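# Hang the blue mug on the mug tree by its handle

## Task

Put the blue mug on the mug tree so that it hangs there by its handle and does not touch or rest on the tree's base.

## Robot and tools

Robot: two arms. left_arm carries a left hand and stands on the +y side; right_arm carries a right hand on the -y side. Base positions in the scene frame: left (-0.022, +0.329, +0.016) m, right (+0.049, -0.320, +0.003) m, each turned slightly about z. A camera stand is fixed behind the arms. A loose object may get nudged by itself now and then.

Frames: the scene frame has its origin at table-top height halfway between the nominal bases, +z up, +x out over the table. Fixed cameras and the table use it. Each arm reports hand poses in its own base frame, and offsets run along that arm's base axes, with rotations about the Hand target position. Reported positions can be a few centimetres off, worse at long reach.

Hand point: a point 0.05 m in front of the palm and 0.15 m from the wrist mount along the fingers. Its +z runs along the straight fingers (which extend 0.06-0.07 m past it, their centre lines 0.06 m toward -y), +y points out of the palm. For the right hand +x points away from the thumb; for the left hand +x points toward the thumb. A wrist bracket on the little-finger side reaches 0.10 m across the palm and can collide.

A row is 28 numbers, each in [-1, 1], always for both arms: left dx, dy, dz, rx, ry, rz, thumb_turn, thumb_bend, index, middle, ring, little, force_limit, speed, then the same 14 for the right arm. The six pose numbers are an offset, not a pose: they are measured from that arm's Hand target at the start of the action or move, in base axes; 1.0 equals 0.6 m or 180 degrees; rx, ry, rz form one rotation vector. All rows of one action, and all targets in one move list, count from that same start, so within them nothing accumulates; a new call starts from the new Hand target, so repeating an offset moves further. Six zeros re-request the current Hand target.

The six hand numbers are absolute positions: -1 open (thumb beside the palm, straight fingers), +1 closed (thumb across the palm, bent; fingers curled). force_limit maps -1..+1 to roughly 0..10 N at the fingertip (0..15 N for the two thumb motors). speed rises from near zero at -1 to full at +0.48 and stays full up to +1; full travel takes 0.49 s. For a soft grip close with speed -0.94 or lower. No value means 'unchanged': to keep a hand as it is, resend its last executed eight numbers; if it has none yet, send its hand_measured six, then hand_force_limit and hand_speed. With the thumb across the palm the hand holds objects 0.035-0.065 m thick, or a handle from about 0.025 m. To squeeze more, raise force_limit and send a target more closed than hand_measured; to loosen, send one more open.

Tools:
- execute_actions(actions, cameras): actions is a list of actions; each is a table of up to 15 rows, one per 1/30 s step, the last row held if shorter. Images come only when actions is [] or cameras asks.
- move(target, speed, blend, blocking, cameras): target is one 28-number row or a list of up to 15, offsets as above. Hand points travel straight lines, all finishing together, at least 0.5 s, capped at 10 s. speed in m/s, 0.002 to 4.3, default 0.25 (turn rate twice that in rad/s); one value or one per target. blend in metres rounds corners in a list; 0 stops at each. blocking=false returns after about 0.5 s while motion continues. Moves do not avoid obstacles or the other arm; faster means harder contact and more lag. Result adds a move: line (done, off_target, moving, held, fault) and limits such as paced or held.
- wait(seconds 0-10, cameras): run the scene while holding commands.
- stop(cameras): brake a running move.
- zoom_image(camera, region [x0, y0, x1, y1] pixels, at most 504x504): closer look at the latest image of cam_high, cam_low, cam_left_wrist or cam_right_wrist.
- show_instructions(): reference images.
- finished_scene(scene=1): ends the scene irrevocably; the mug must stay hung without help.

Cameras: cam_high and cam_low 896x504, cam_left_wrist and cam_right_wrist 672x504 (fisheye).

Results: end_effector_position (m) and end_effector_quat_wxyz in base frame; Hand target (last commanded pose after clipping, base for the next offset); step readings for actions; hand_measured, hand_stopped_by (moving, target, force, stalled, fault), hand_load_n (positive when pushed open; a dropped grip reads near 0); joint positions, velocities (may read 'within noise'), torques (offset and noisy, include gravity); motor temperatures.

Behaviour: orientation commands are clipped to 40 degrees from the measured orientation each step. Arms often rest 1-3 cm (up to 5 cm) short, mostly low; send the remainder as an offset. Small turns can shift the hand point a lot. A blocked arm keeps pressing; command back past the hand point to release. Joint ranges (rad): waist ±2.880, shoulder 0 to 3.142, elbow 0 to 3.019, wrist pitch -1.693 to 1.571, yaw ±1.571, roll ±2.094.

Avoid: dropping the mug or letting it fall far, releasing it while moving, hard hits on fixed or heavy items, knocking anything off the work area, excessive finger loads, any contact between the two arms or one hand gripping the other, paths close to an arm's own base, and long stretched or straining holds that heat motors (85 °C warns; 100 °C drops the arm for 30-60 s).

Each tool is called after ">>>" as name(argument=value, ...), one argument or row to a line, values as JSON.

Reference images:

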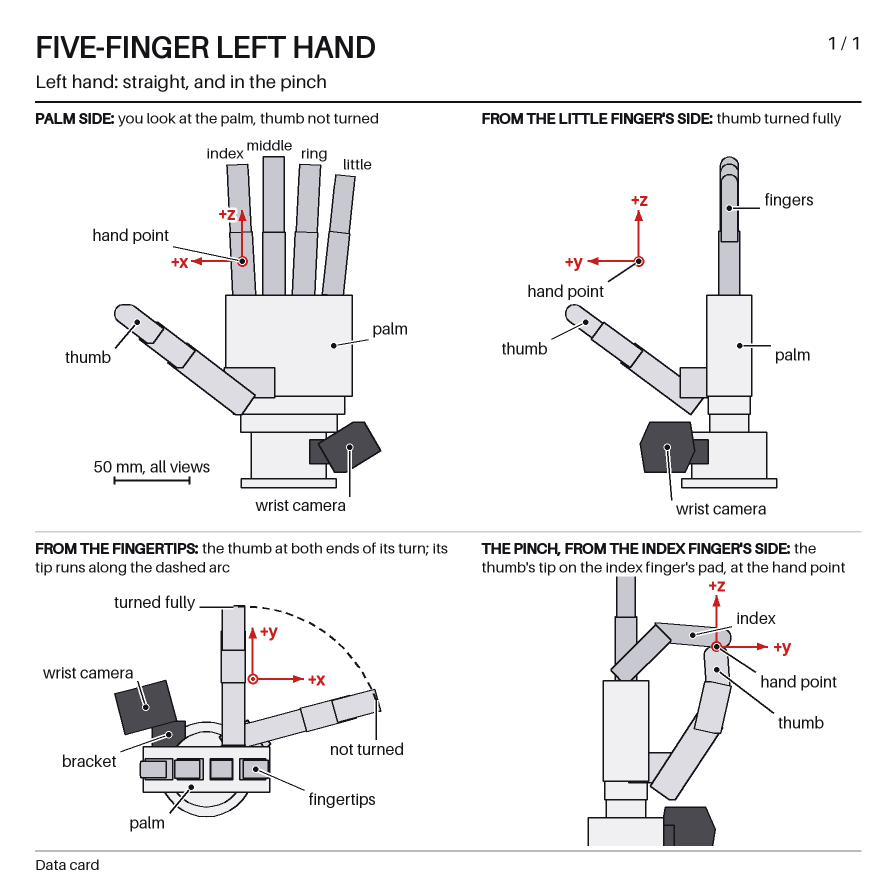

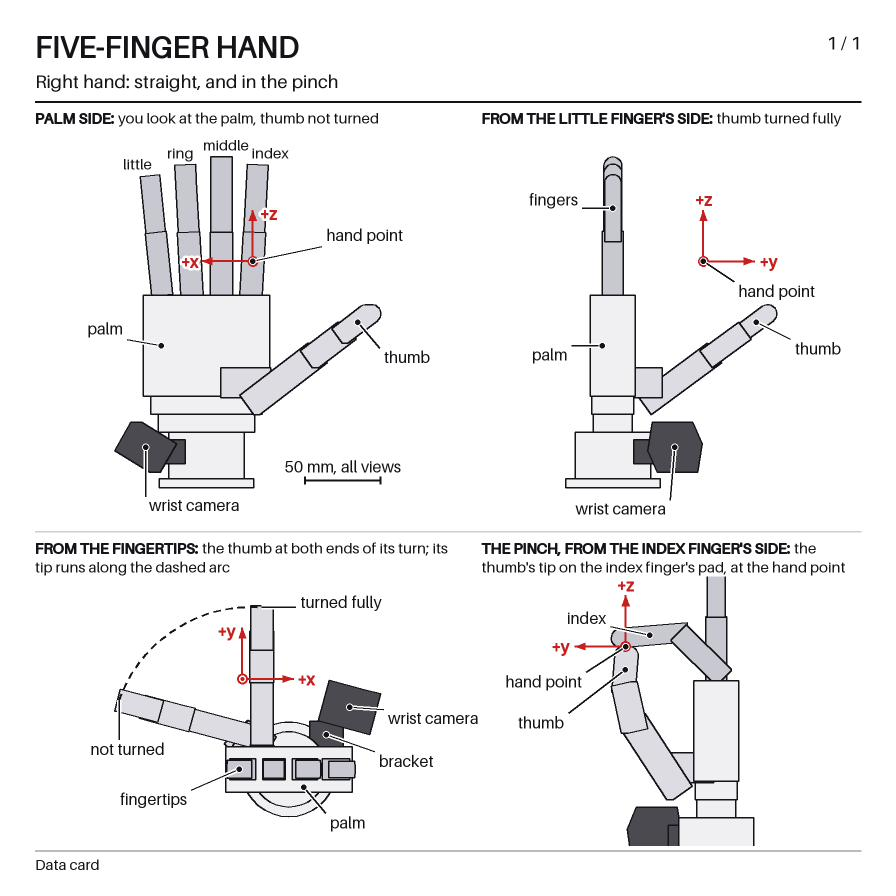

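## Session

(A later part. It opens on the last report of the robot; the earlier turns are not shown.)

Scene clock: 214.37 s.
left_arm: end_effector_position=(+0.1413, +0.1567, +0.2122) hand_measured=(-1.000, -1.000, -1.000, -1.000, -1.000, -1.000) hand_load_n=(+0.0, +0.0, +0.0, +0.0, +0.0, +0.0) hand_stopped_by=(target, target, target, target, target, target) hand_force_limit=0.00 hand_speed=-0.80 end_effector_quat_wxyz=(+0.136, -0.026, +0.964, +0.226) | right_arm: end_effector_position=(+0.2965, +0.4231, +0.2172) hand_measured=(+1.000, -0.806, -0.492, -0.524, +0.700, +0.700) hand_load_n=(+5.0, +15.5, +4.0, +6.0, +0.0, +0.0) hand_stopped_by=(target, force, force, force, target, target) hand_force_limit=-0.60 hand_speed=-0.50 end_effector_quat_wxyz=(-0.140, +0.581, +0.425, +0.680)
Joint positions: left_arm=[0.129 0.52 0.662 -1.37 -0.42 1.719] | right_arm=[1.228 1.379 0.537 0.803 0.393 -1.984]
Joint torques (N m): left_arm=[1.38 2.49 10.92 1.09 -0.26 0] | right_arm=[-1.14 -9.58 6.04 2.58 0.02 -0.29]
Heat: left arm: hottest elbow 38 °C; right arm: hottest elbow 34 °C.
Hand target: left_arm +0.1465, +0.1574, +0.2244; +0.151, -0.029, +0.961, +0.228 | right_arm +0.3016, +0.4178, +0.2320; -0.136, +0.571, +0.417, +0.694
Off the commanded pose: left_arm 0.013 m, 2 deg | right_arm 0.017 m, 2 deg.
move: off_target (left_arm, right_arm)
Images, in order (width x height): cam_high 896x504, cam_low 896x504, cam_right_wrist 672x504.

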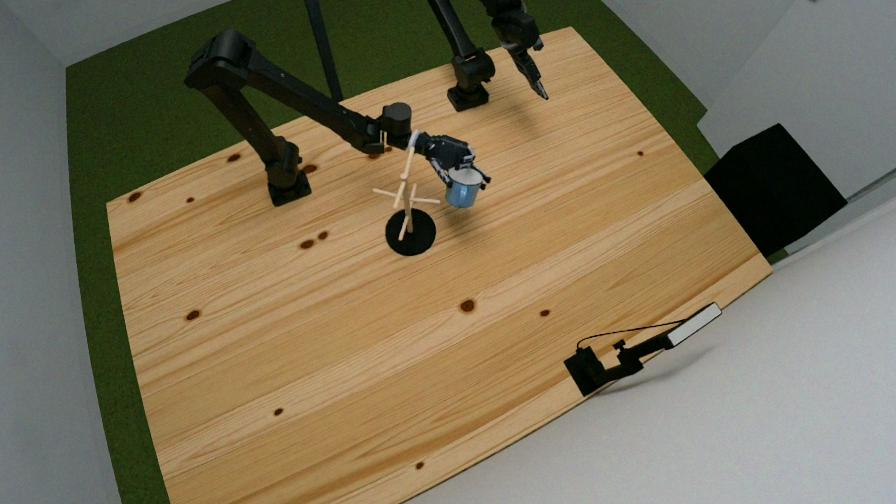

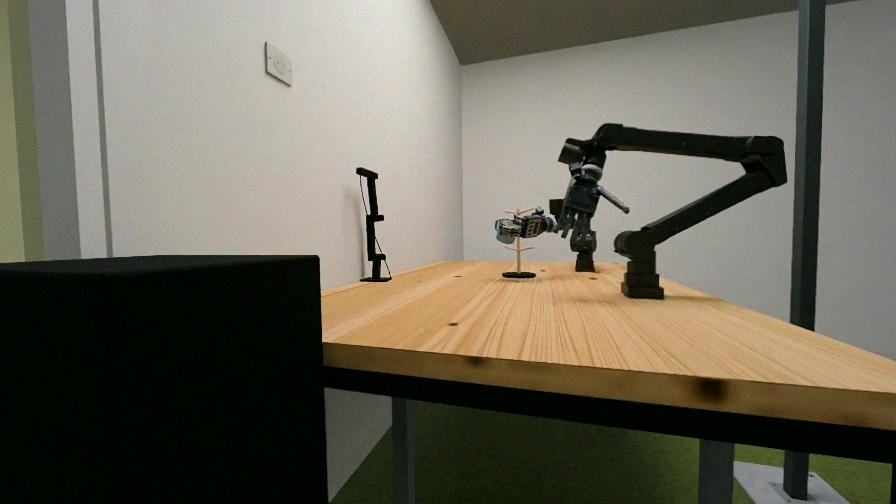

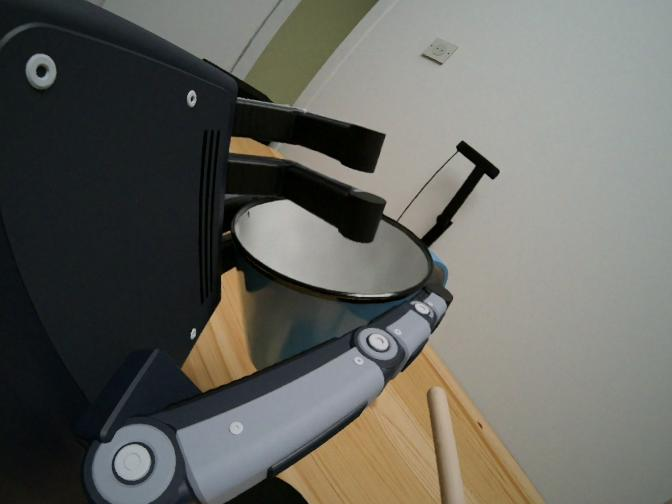

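>>> zoom_image(
  camera="cam_high",
  region=[400, 120, 460, 180],
)

>>> zoom_image(
  camera="cam_low",
  region=[515, 190, 565, 240],
)

Scaled by 8.400 from the camera's 896x504 image, which has a finer 1280x720 frame.

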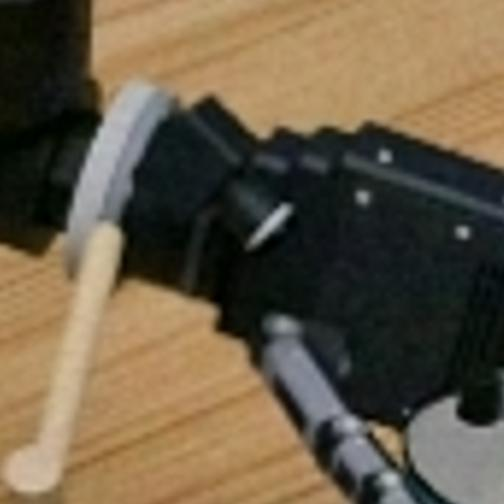

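Scaled by 10.080 from the camera's 896x504 image, which has a finer 1280x720 frame.

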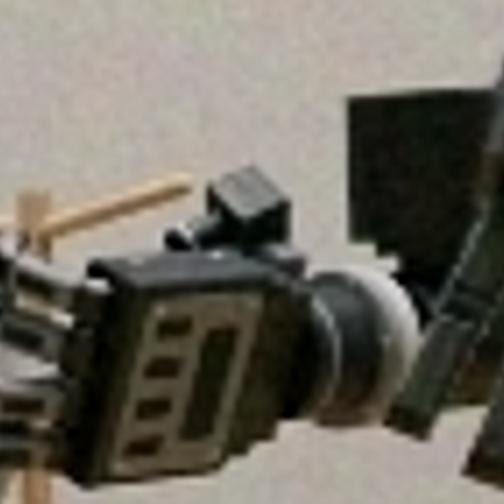

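>>> zoom_image(
  camera="cam_right_wrist",
  region=[390, 370, 524, 504],
)

Scaled by 3.761 from the camera's 672x504 image, which has a finer 960x720 frame.

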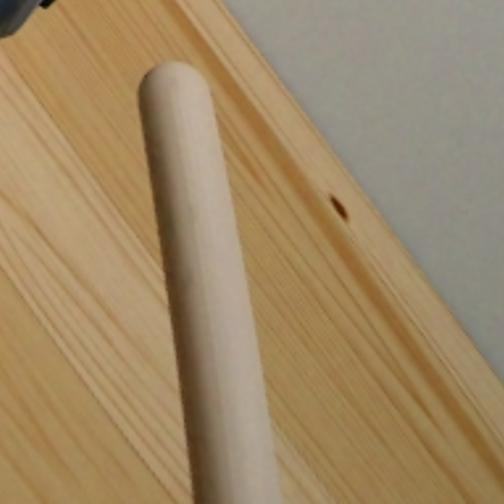

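>>> move(
  target=[0,0,0,0,0,0,-1,-1,-1,-1,-1,-1,0,-0.8,-0.0107,-0.0465,-0.0238,0,0,0,1,0.3,0.3,0.3,0.7,0.7,-0.6,-0.5],
  speed=0.06,
  cameras=["cam_high", "cam_low", "cam_right_wrist"],
)

Scene clock: 269.23 s.
left_arm: end_effector_position=(+0.1413, +0.1567, +0.2122) hand_measured=(-1.000, -1.000, -1.000, -1.000, -1.000, -1.000) hand_load_n=(+0.0, +0.0, +0.0, +0.0, +0.0, +0.0) hand_stopped_by=(target, target, target, target, target, target) hand_force_limit=0.00 hand_speed=-0.80 end_effector_quat_wxyz=(+0.136, -0.026, +0.964, +0.226) | right_arm: end_effector_position=(+0.2897, +0.3954, +0.2019) hand_measured=(+1.000, -0.806, -0.492, -0.524, +0.700, +0.700) hand_load_n=(+4.5, +15.5, +4.5, +6.0, +0.0, +0.5) hand_stopped_by=(target, force, force, force, target, target) hand_force_limit=-0.60 hand_speed=-0.50 end_effector_quat_wxyz=(-0.140, +0.582, +0.427, +0.678)
Joint positions: left_arm=[0.129 0.52 0.662 -1.37 -0.42 1.719] | right_arm=[1.218 1.347 0.449 0.855 0.381 -1.984]
Joint torques (N m): left_arm=[1.61 2.08 10.91 0.9 -0.26 0.03] | right_arm=[-1.44 -8.64 5.71 2.66 0.02 -0.3]
Heat: left arm: hottest elbow 38 °C; right arm: hottest elbow 33 °C.
Hand target: left_arm +0.1465, +0.1574, +0.2244; +0.151, -0.029, +0.961, +0.228 | right_arm +0.2951, +0.3900, +0.2178; -0.136, +0.571, +0.417, +0.694
Off the commanded pose: left_arm 0.013 m, 2 deg | right_arm 0.018 m, 2 deg.
move: off_target (left_arm, right_arm)
Images, in order (width x height): cam_high 896x504, cam_low 896x504, cam_right_wrist 672x504.

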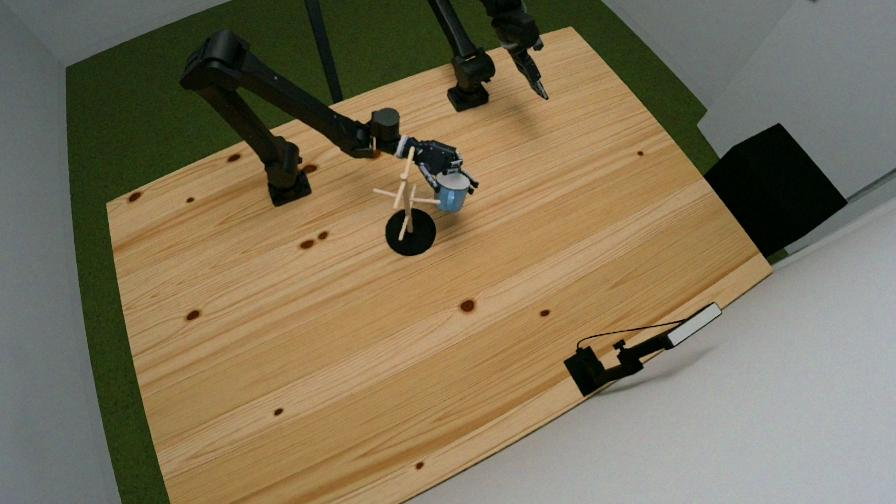

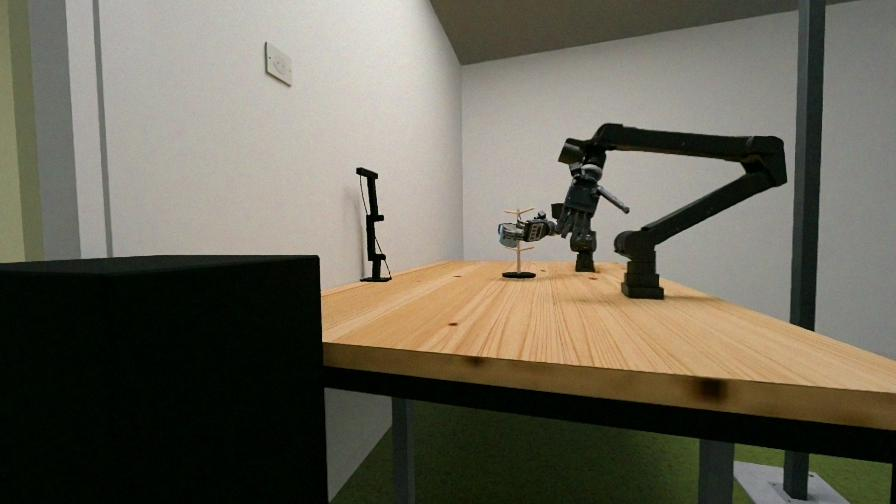

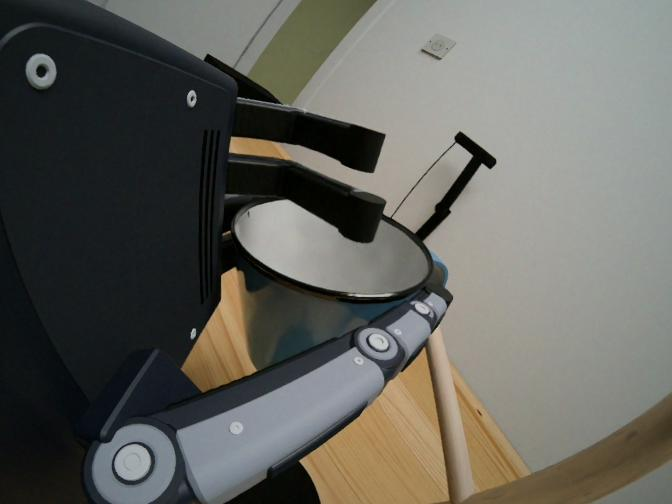

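>>> zoom_image(
  camera="cam_right_wrist",
  region=[390, 230, 500, 340],
)

>>> zoom_image(
  camera="cam_high",
  region=[400, 140, 490, 230],
)

>>> zoom_image(
  camera="cam_low",
  region=[490, 195, 550, 255],
)

Scaled by 4.582 from the camera's 672x504 image, which has a finer 960x720 frame.

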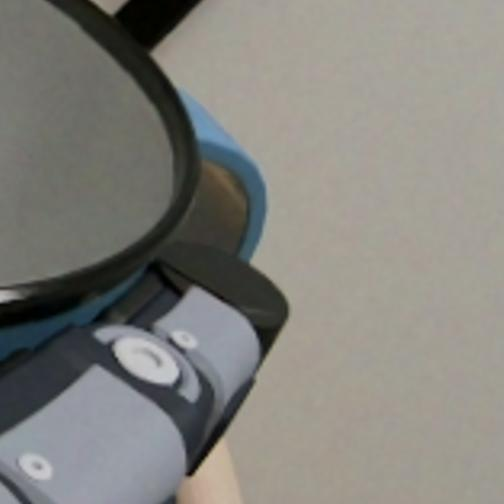

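Scaled by 5.600 from the camera's 896x504 image, which has a finer 1280x720 frame.

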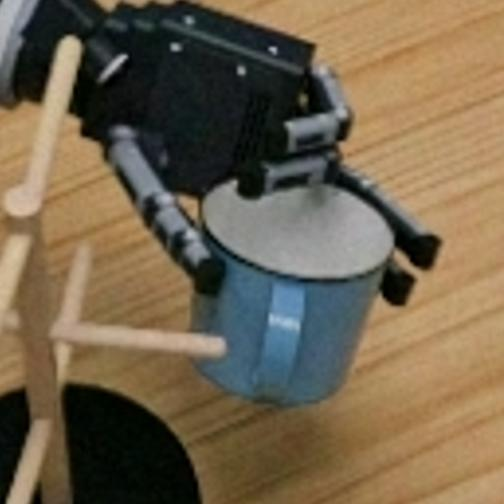

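Scaled by 8.400 from the camera's 896x504 image, which has a finer 1280x720 frame.

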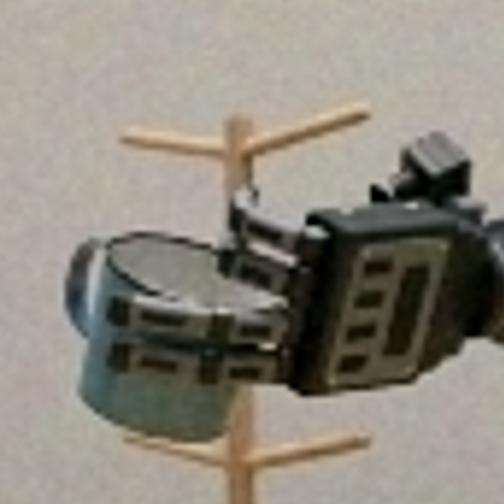

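>>> wait(
  seconds=0,
  cameras=["all"],
)

>>> zoom_image(
  camera="cam_high",
  region=[410, 150, 480, 220],
)

>>> zoom_image(
  camera="cam_low",
  region=[480, 190, 560, 270],
)

>>> zoom_image(
  camera="cam_right_wrist",
  region=[330, 230, 580, 504],
)

Scene clock: 276.00 s.
left_arm: end_effector_position=(+0.1413, +0.1567, +0.2122) hand_measured=(-1.000, -1.000, -1.000, -1.000, -1.000, -1.000) hand_load_n=(+0.0, +0.0, +0.0, +0.0, +0.0, +0.0) hand_stopped_by=(target, target, target, target, target, target) hand_force_limit=0.00 hand_speed=-0.80 end_effector_quat_wxyz=(+0.136, -0.026, +0.964, +0.226) | right_arm: end_effector_position=(+0.2897, +0.3954, +0.2019) hand_measured=(+1.000, -0.806, -0.492, -0.524, +0.700, +0.700) hand_load_n=(+4.5, +15.0, +4.0, +6.0, +0.0, +0.0) hand_stopped_by=(target, force, force, force, target, target) hand_force_limit=-0.60 hand_speed=-0.50 end_effector_quat_wxyz=(-0.140, +0.582, +0.427, +0.678)
Joint positions: left_arm=[0.129 0.52 0.662 -1.37 -0.42 1.719] | right_arm=[1.218 1.347 0.449 0.855 0.381 -1.984]
Joint torques (N m): left_arm=[1.79 2.14 10.97 0.79 -0.26 0.06] | right_arm=[-1.55 -8.76 5.68 2.71 0.03 -0.3]
Heat: left arm: hottest elbow 39 °C; right arm: hottest elbow 33 °C.
Hand target: left_arm +0.1465, +0.1574, +0.2244; +0.151, -0.029, +0.961, +0.228 | right_arm +0.2951, +0.3900, +0.2177; -0.136, +0.571, +0.417, +0.694
Off the commanded pose: left_arm 0.013 m, 2 deg | right_arm 0.018 m, 2 deg.

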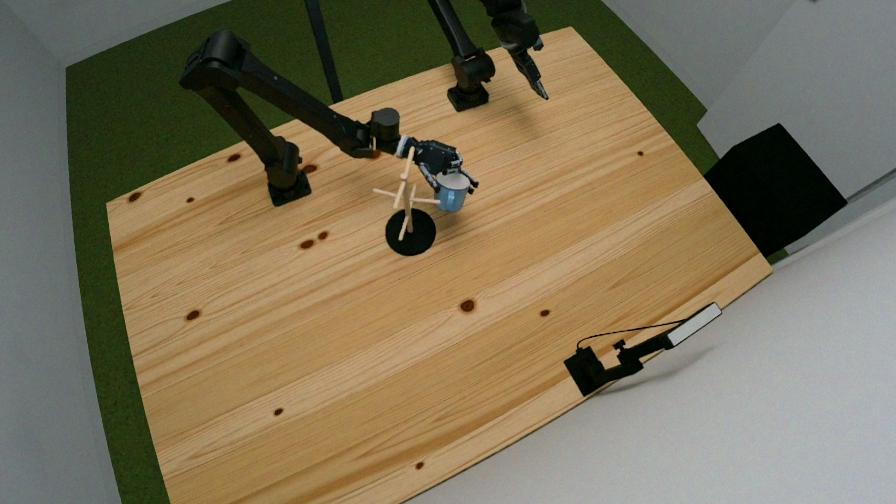

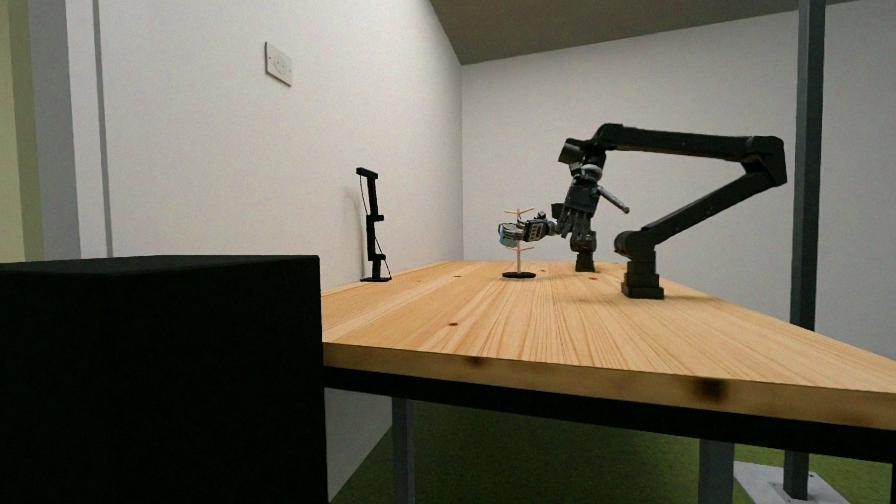

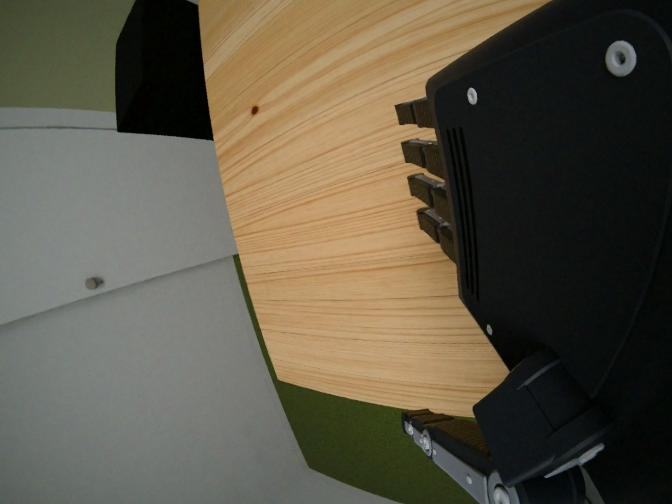

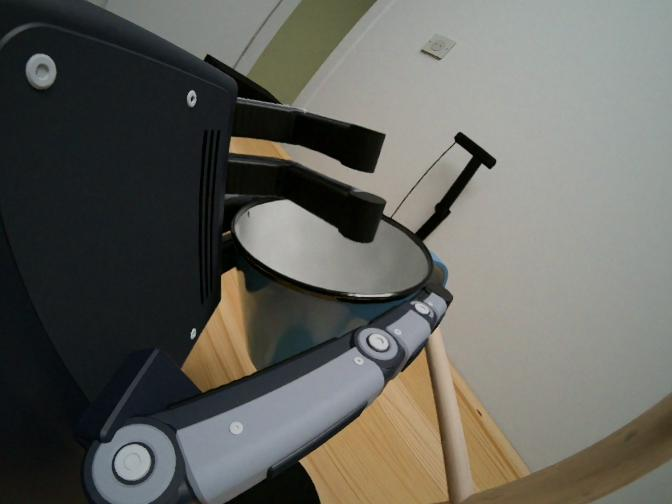

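Scaled by 7.200 from the camera's 896x504 image, which has a finer 1280x720 frame.

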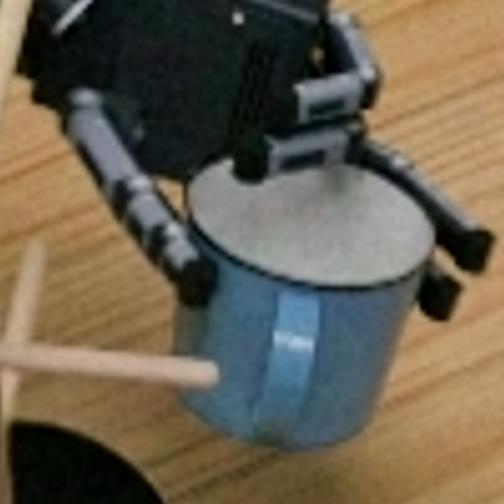

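Scaled by 6.300 from the camera's 896x504 image, which has a finer 1280x720 frame.

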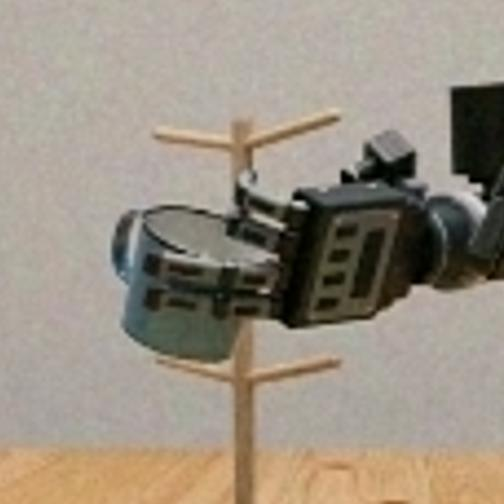

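Scaled by 1.839 from the camera's 672x504 image, which has a finer 960x720 frame.

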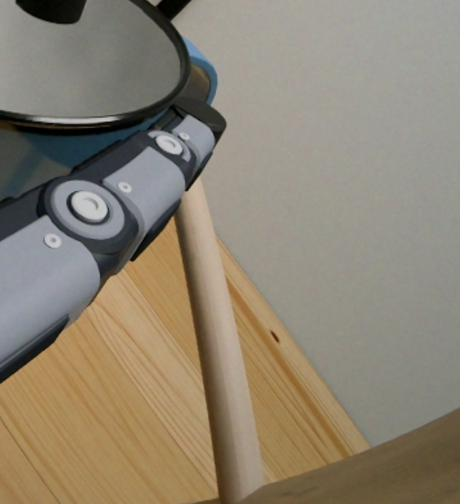

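>>> zoom_image(
  camera="cam_low",
  region=[492, 212, 532, 252],
)

>>> zoom_image(
  camera="cam_high",
  region=[430, 170, 475, 215],
)

Scaled by 12.600 from the camera's 896x504 image, which has a finer 1280x720 frame.

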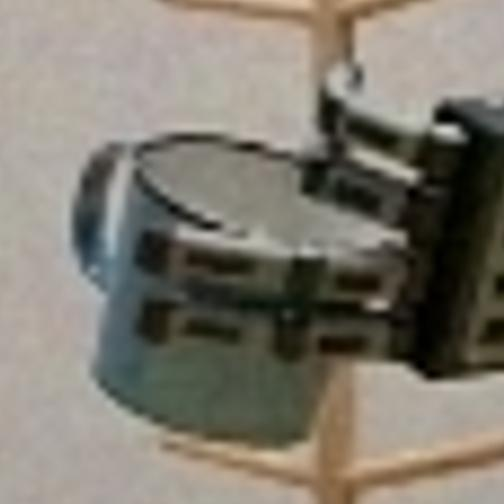

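Scaled by 11.200 from the camera's 896x504 image, which has a finer 1280x720 frame.

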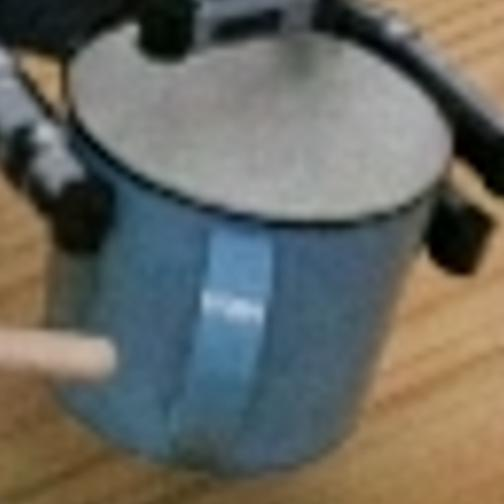

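>>> zoom_image(
  camera="cam_right_wrist",
  region=[400, 310, 490, 410],
)

>>> zoom_image(
  camera="cam_right_wrist",
  region=[410, 404, 510, 504],
)

Scaled by 5.040 from the camera's 672x504 image, which has a finer 960x720 frame.

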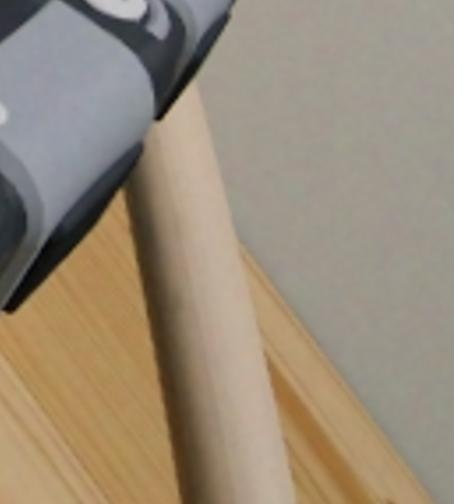

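Scaled by 5.040 from the camera's 672x504 image, which has a finer 960x720 frame.

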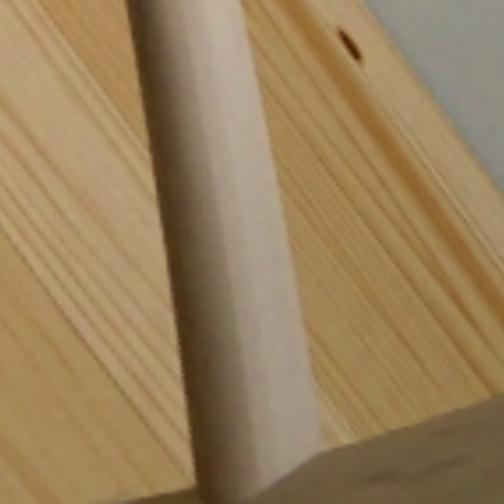

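>>> move(
  target=[0,0,0,0,0,0,-1,-1,-1,-1,-1,-1,0,-0.8,-0.0028,-0.0198,-0.0053,0,0,0,1,0.3,0.3,0.3,0.7,0.7,-0.6,-0.5],
  speed=0.05,
  cameras=["all"],
)

>>> zoom_image(
  camera="cam_high",
  region=[430, 170, 475, 215],
)

>>> zoom_image(
  camera="cam_right_wrist",
  region=[380, 230, 510, 390],
)

>>> zoom_image(
  camera="cam_low",
  region=[492, 212, 532, 252],
)

Scene clock: 297.40 s.
left_arm: end_effector_position=(+0.1413, +0.1567, +0.2122) hand_measured=(-1.000, -1.000, -1.000, -1.000, -1.000, -1.000) hand_load_n=(+0.0, +0.0, +0.0, +0.0, +0.0, +0.0) hand_stopped_by=(target, target, target, target, target, target) hand_force_limit=0.00 hand_speed=-0.80 end_effector_quat_wxyz=(+0.136, -0.026, +0.964, +0.226) | right_arm: end_effector_position=(+0.2881, +0.3835, +0.1989) hand_measured=(+1.000, -0.806, -0.492, -0.524, +0.700, +0.700) hand_load_n=(+5.0, +15.5, +4.0, +6.0, +0.0, +0.0) hand_stopped_by=(target, force, force, force, target, target) hand_force_limit=-0.60 hand_speed=-0.50 end_effector_quat_wxyz=(-0.140, +0.582, +0.427, +0.678)
Joint positions: left_arm=[0.129 0.52 0.662 -1.37 -0.42 1.719] | right_arm=[1.21 1.325 0.417 0.865 0.373 -1.984]
Joint torques (N m): left_arm=[1.2 2.78 10.74 1.21 -0.21 0.04] | right_arm=[-1.38 -8.23 5.63 2.7 0.03 -0.29]
Heat: left arm: hottest elbow 39 °C; right arm: hottest elbow 33 °C.
Hand target: left_arm +0.1465, +0.1574, +0.2244; +0.151, -0.029, +0.961, +0.228 | right_arm +0.2935, +0.3780, +0.2144; -0.136, +0.571, +0.417, +0.694
Off the commanded pose: left_arm 0.013 m, 2 deg | right_arm 0.017 m, 2 deg.
move: off_target (left_arm, right_arm)

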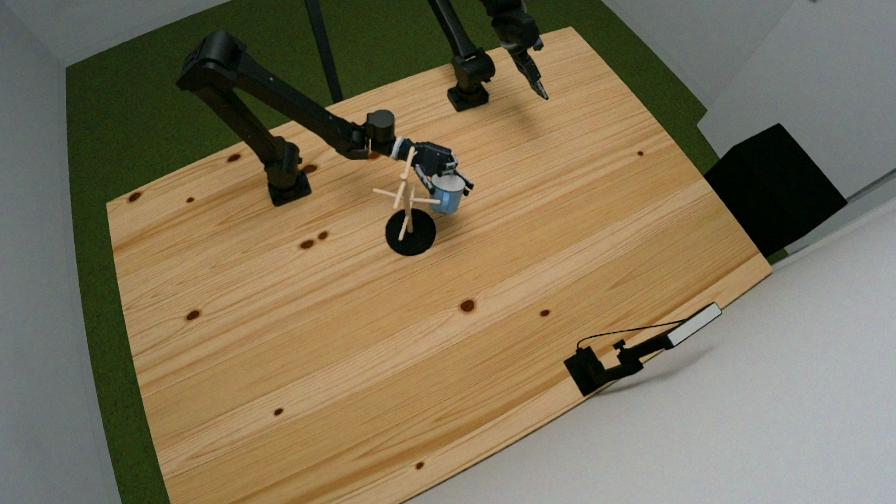

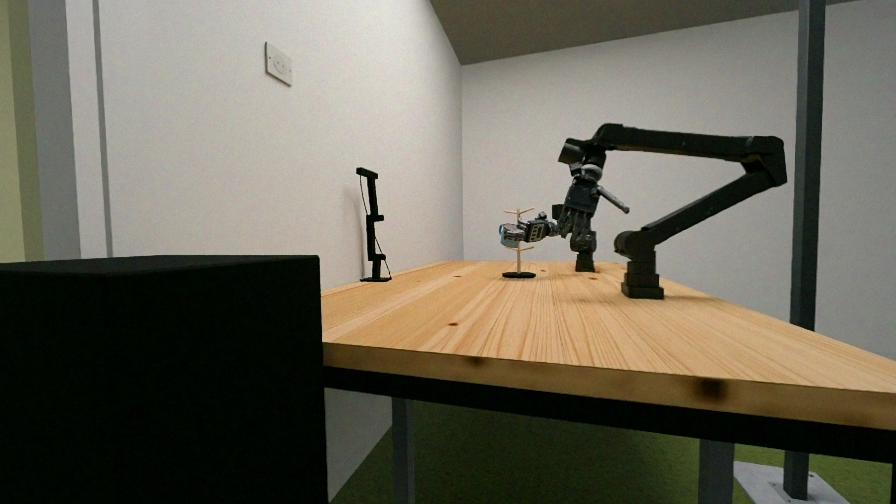

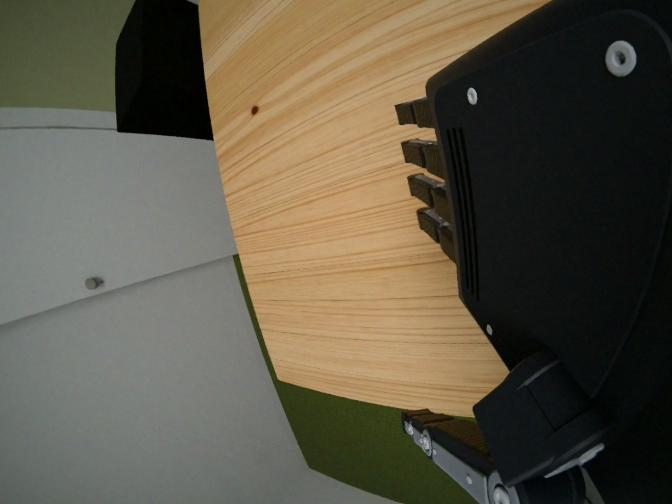

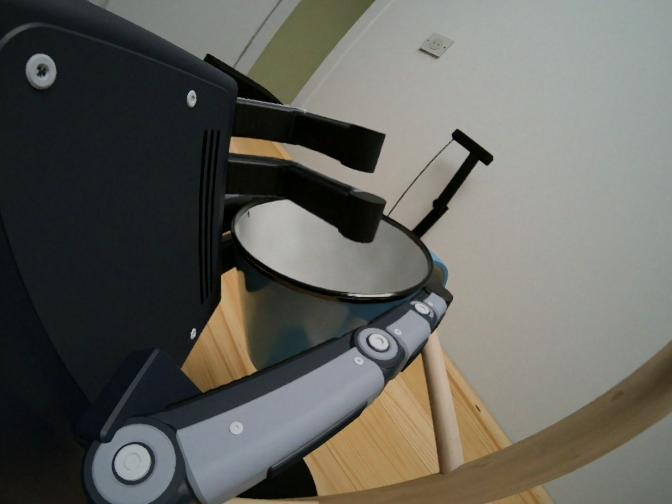

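Scaled by 11.200 from the camera's 896x504 image, which has a finer 1280x720 frame.

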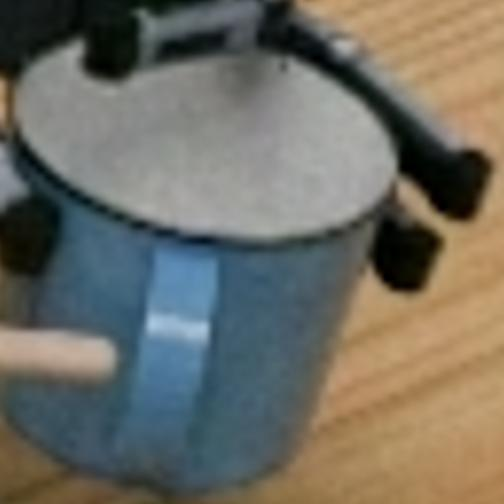

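Scaled by 3.150 from the camera's 672x504 image, which has a finer 960x720 frame.

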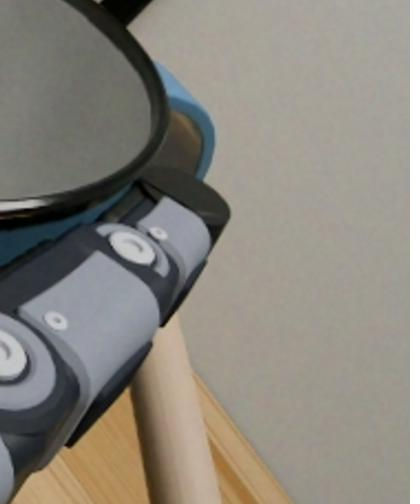

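Scaled by 12.600 from the camera's 896x504 image, which has a finer 1280x720 frame.

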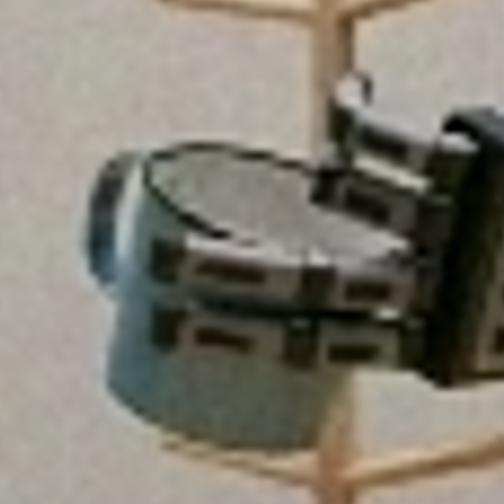

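>>> move(
  target=[0,0,0,0,0,0,-1,-1,-1,-1,-1,-1,0,-0.8,-0.0140,-0.0188,-0.0035,0,0,0,1,0.3,0.3,0.3,0.7,0.7,-0.6,-0.5],
  speed=0.04,
  cameras=["cam_high","cam_right_wrist","cam_low"],
)

>>> zoom_image(
  camera="cam_high",
  region=[425, 170, 470, 215],
)

>>> zoom_image(
  camera="cam_right_wrist",
  region=[380, 230, 510, 390],
)

Scene clock: 300.93 s.
left_arm: end_effector_position=(+0.1413, +0.1567, +0.2122) hand_measured=(-1.000, -1.000, -1.000, -1.000, -1.000, -1.000) hand_load_n=(+0.0, +0.0, +0.0, -0.5, +0.0, +0.0) hand_stopped_by=(target, target, target, target, target, target) hand_force_limit=0.00 hand_speed=-0.80 end_effector_quat_wxyz=(+0.136, -0.026, +0.964, +0.226) | right_arm: end_effector_position=(+0.2839, +0.3697, +0.1975) hand_measured=(+1.000, -0.806, -0.492, -0.524, +0.700, +0.700) hand_load_n=(+5.0, +15.5, +4.5, +6.0, +0.0, +0.0) hand_stopped_by=(target, force, force, force, target, target) hand_force_limit=-0.60 hand_speed=-0.50 end_effector_quat_wxyz=(-0.138, +0.583, +0.424, +0.679)
Joint positions: left_arm=[0.129 0.52 0.662 -1.37 -0.42 1.719] | right_arm=[1.21 1.292 0.381 0.869 0.379 -1.984]
Joint torques (N m): left_arm=[1.67 2.73 10.96 0.98 -0.28 0] | right_arm=[-0.38 -7.71 5.61 2.67 0.22 -0.3]
Heat: left arm: hottest elbow 39 °C; right arm: hottest elbow 33 °C.
Hand target: left_arm +0.1465, +0.1574, +0.2244; +0.151, -0.029, +0.961, +0.228 | right_arm +0.2851, +0.3667, +0.2124; -0.136, +0.571, +0.417, +0.694
Off the commanded pose: left_arm 0.013 m, 2 deg | right_arm 0.015 m, 2 deg.
move: off_target (left_arm, right_arm)
Images, in order (width x height): cam_high 896x504, cam_low 896x504, cam_right_wrist 672x504.

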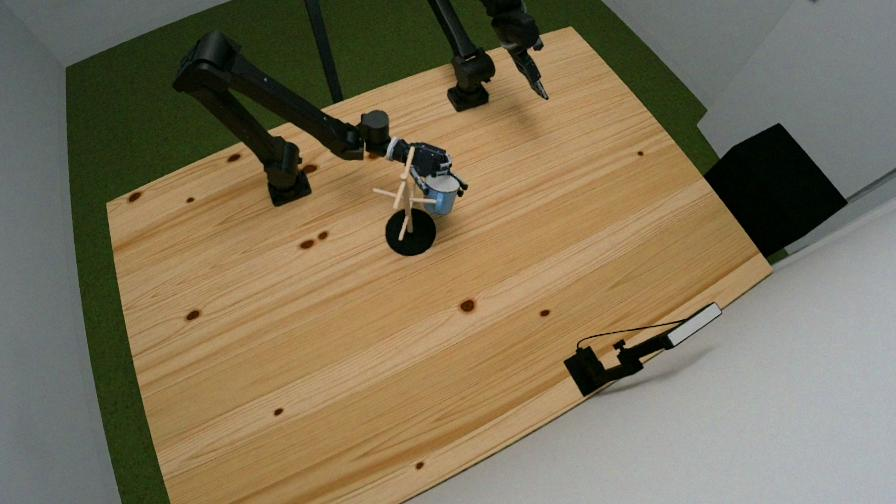

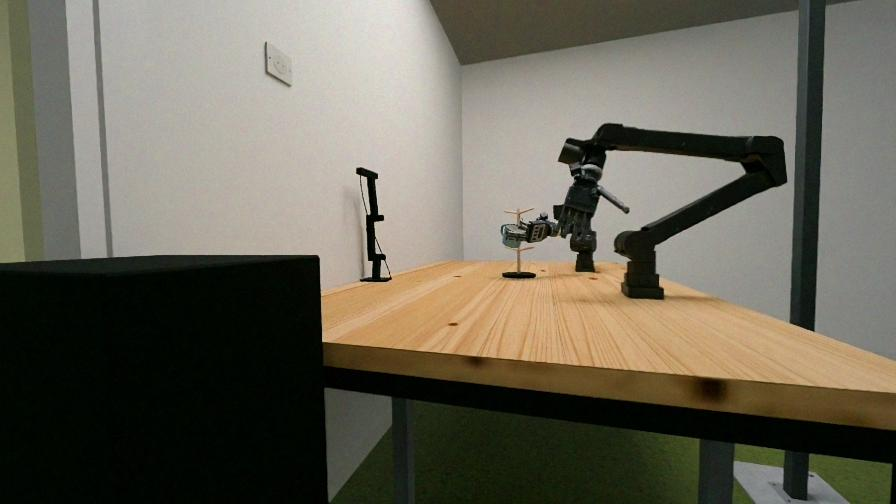

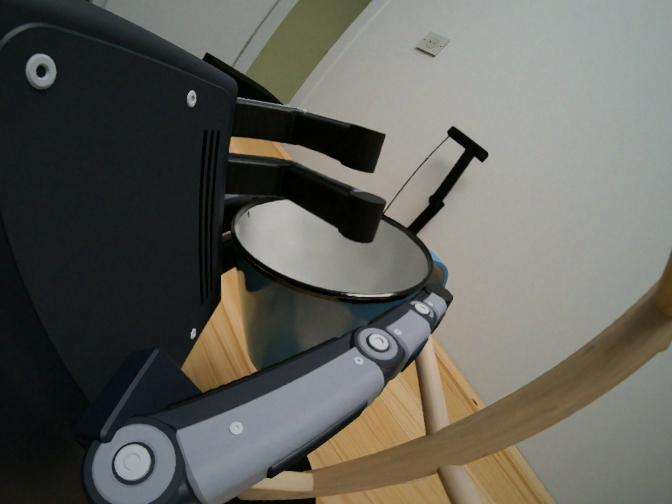

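Scaled by 11.200 from the camera's 896x504 image, which has a finer 1280x720 frame.

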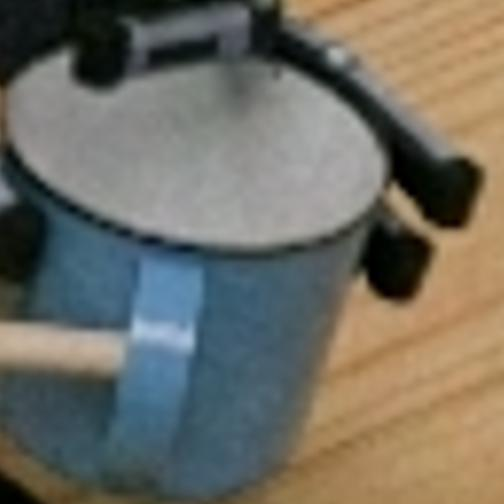

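Scaled by 3.150 from the camera's 672x504 image, which has a finer 960x720 frame.

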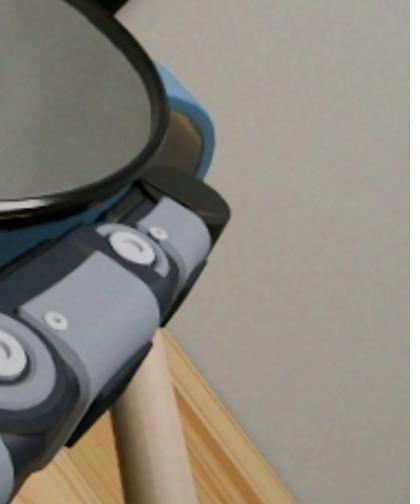

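>>> move(
  target=[0,0,0,0,0,0,-1,-1,-1,-1,-1,-1,0,-0.8,-0.009,0.006,-0.003,0,0,0,1,0.3,0.3,0.3,0.7,0.7,-0.6,-0.5],
  speed=0.03,
  cameras=[],
)

Scene clock: 309.50 s.
left_arm: end_effector_position=(+0.1413, +0.1567, +0.2122) hand_measured=(-1.000, -1.000, -1.000, -1.000, -1.000, -1.000) hand_load_n=(+0.0, +0.0, +0.0, +0.0, +0.0, +0.0) hand_stopped_by=(target, target, target, target, target, target) hand_force_limit=0.00 hand_speed=-0.80 end_effector_quat_wxyz=(+0.136, -0.026, +0.964, +0.226) | right_arm: end_effector_position=(+0.2841, +0.3677, +0.1990) hand_measured=(+1.000, -0.806, -0.492, -0.524, +0.700, +0.700) hand_load_n=(+5.0, +15.5, +4.5, +6.0, +0.0, +0.0) hand_stopped_by=(target, force, force, force, target, target) hand_force_limit=-0.60 hand_speed=-0.50 end_effector_quat_wxyz=(-0.135, +0.584, +0.419, +0.682)
Joint positions: left_arm=[0.129 0.52 0.662 -1.37 -0.42 1.719] | right_arm=[1.214 1.292 0.381 0.875 0.397 -1.984]
Joint torques (N m): left_arm=[1.49 2.84 10.88 0.92 -0.28 0.02] | right_arm=[1.08 -6.65 5.72 2.78 0.32 -0.29]
Heat: left arm: hottest elbow 39 °C; right arm: hottest elbow 33 °C.
Hand target: left_arm +0.1465, +0.1574, +0.2244; +0.151, -0.029, +0.961, +0.228 | right_arm +0.2796, +0.3703, +0.2106; -0.136, +0.571, +0.417, +0.694
Off the commanded pose: left_arm 0.013 m, 2 deg | right_arm 0.013 m, 2 deg.
move: off_target (left_arm, right_arm)
No camera images: "cameras" was empty.

>>> wait(
  seconds=0,
  cameras=["cam_high","cam_right_wrist"],
)

>>> zoom_image(
  camera="cam_high",
  region=[425, 170, 470, 215],
)

>>> zoom_image(
  camera="cam_right_wrist",
  region=[380, 230, 510, 390],
)

Scene clock: 310.93 s.
left_arm: end_effector_position=(+0.1413, +0.1567, +0.2122) hand_measured=(-1.000, -1.000, -1.000, -1.000, -1.000, -1.000) hand_load_n=(+0.0, +0.0, +0.0, +0.0, +0.0, +0.0) hand_stopped_by=(target, target, target, target, target, target) hand_force_limit=0.00 hand_speed=-0.80 end_effector_quat_wxyz=(+0.136, -0.026, +0.964, +0.226) | right_arm: end_effector_position=(+0.2841, +0.3677, +0.1990) hand_measured=(+1.000, -0.806, -0.492, -0.524, +0.700, +0.700) hand_load_n=(+5.0, +15.0, +4.5, +6.0, +0.0, +0.0) hand_stopped_by=(target, force, force, force, target, target) hand_force_limit=-0.60 hand_speed=-0.50 end_effector_quat_wxyz=(-0.135, +0.584, +0.419, +0.682)
Joint positions: left_arm=[0.129 0.52 0.662 -1.37 -0.42 1.719] | right_arm=[1.214 1.292 0.381 0.875 0.397 -1.984]
Joint torques (N m): left_arm=[1.55 1.9 10.95 0.84 -0.32 0.01] | right_arm=[1.2 -6.65 5.71 2.77 0.31 -0.29]
Heat: left arm: hottest elbow 39 °C; right arm: hottest elbow 33 °C.
Hand target: left_arm +0.1465, +0.1574, +0.2244; +0.151, -0.029, +0.961, +0.228 | right_arm +0.2797, +0.3703, +0.2106; -0.136, +0.571, +0.417, +0.694
Off the commanded pose: left_arm 0.013 m, 2 deg | right_arm 0.013 m, 2 deg.
Images, in order (width x height): cam_high 896x504, cam_right_wrist 672x504.

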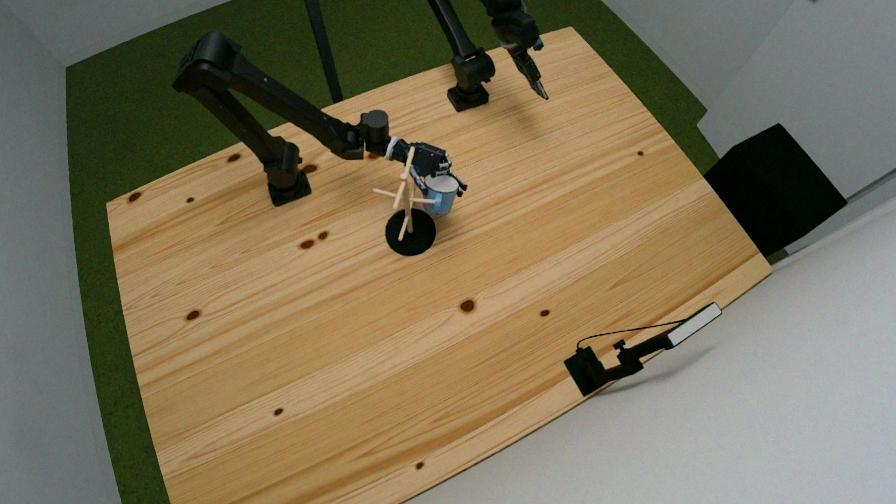

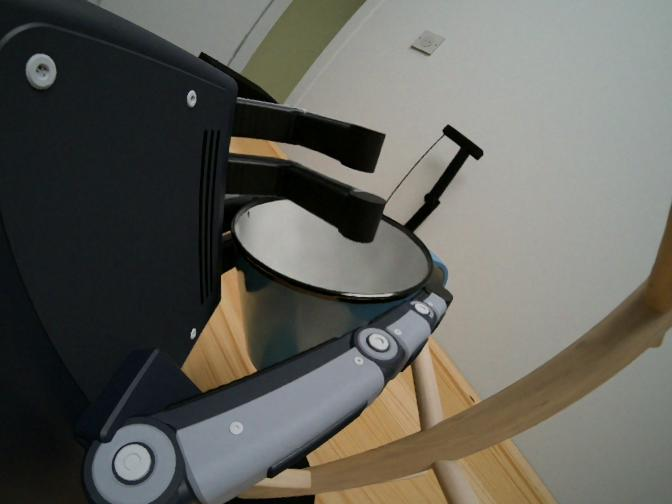

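Scaled by 11.200 from the camera's 896x504 image, which has a finer 1280x720 frame.

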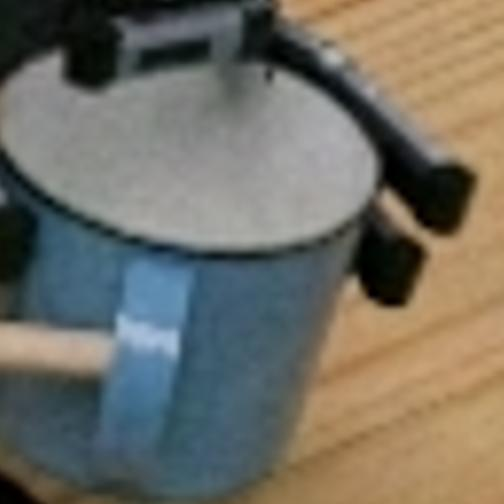

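Scaled by 3.150 from the camera's 672x504 image, which has a finer 960x720 frame.

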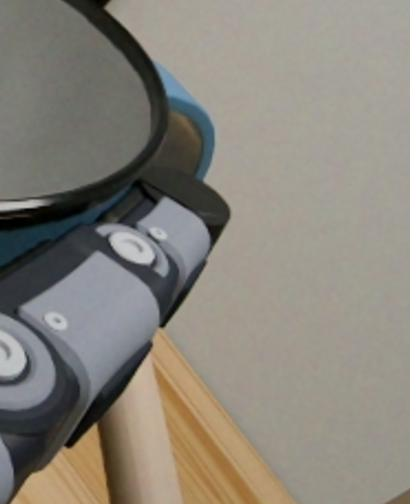

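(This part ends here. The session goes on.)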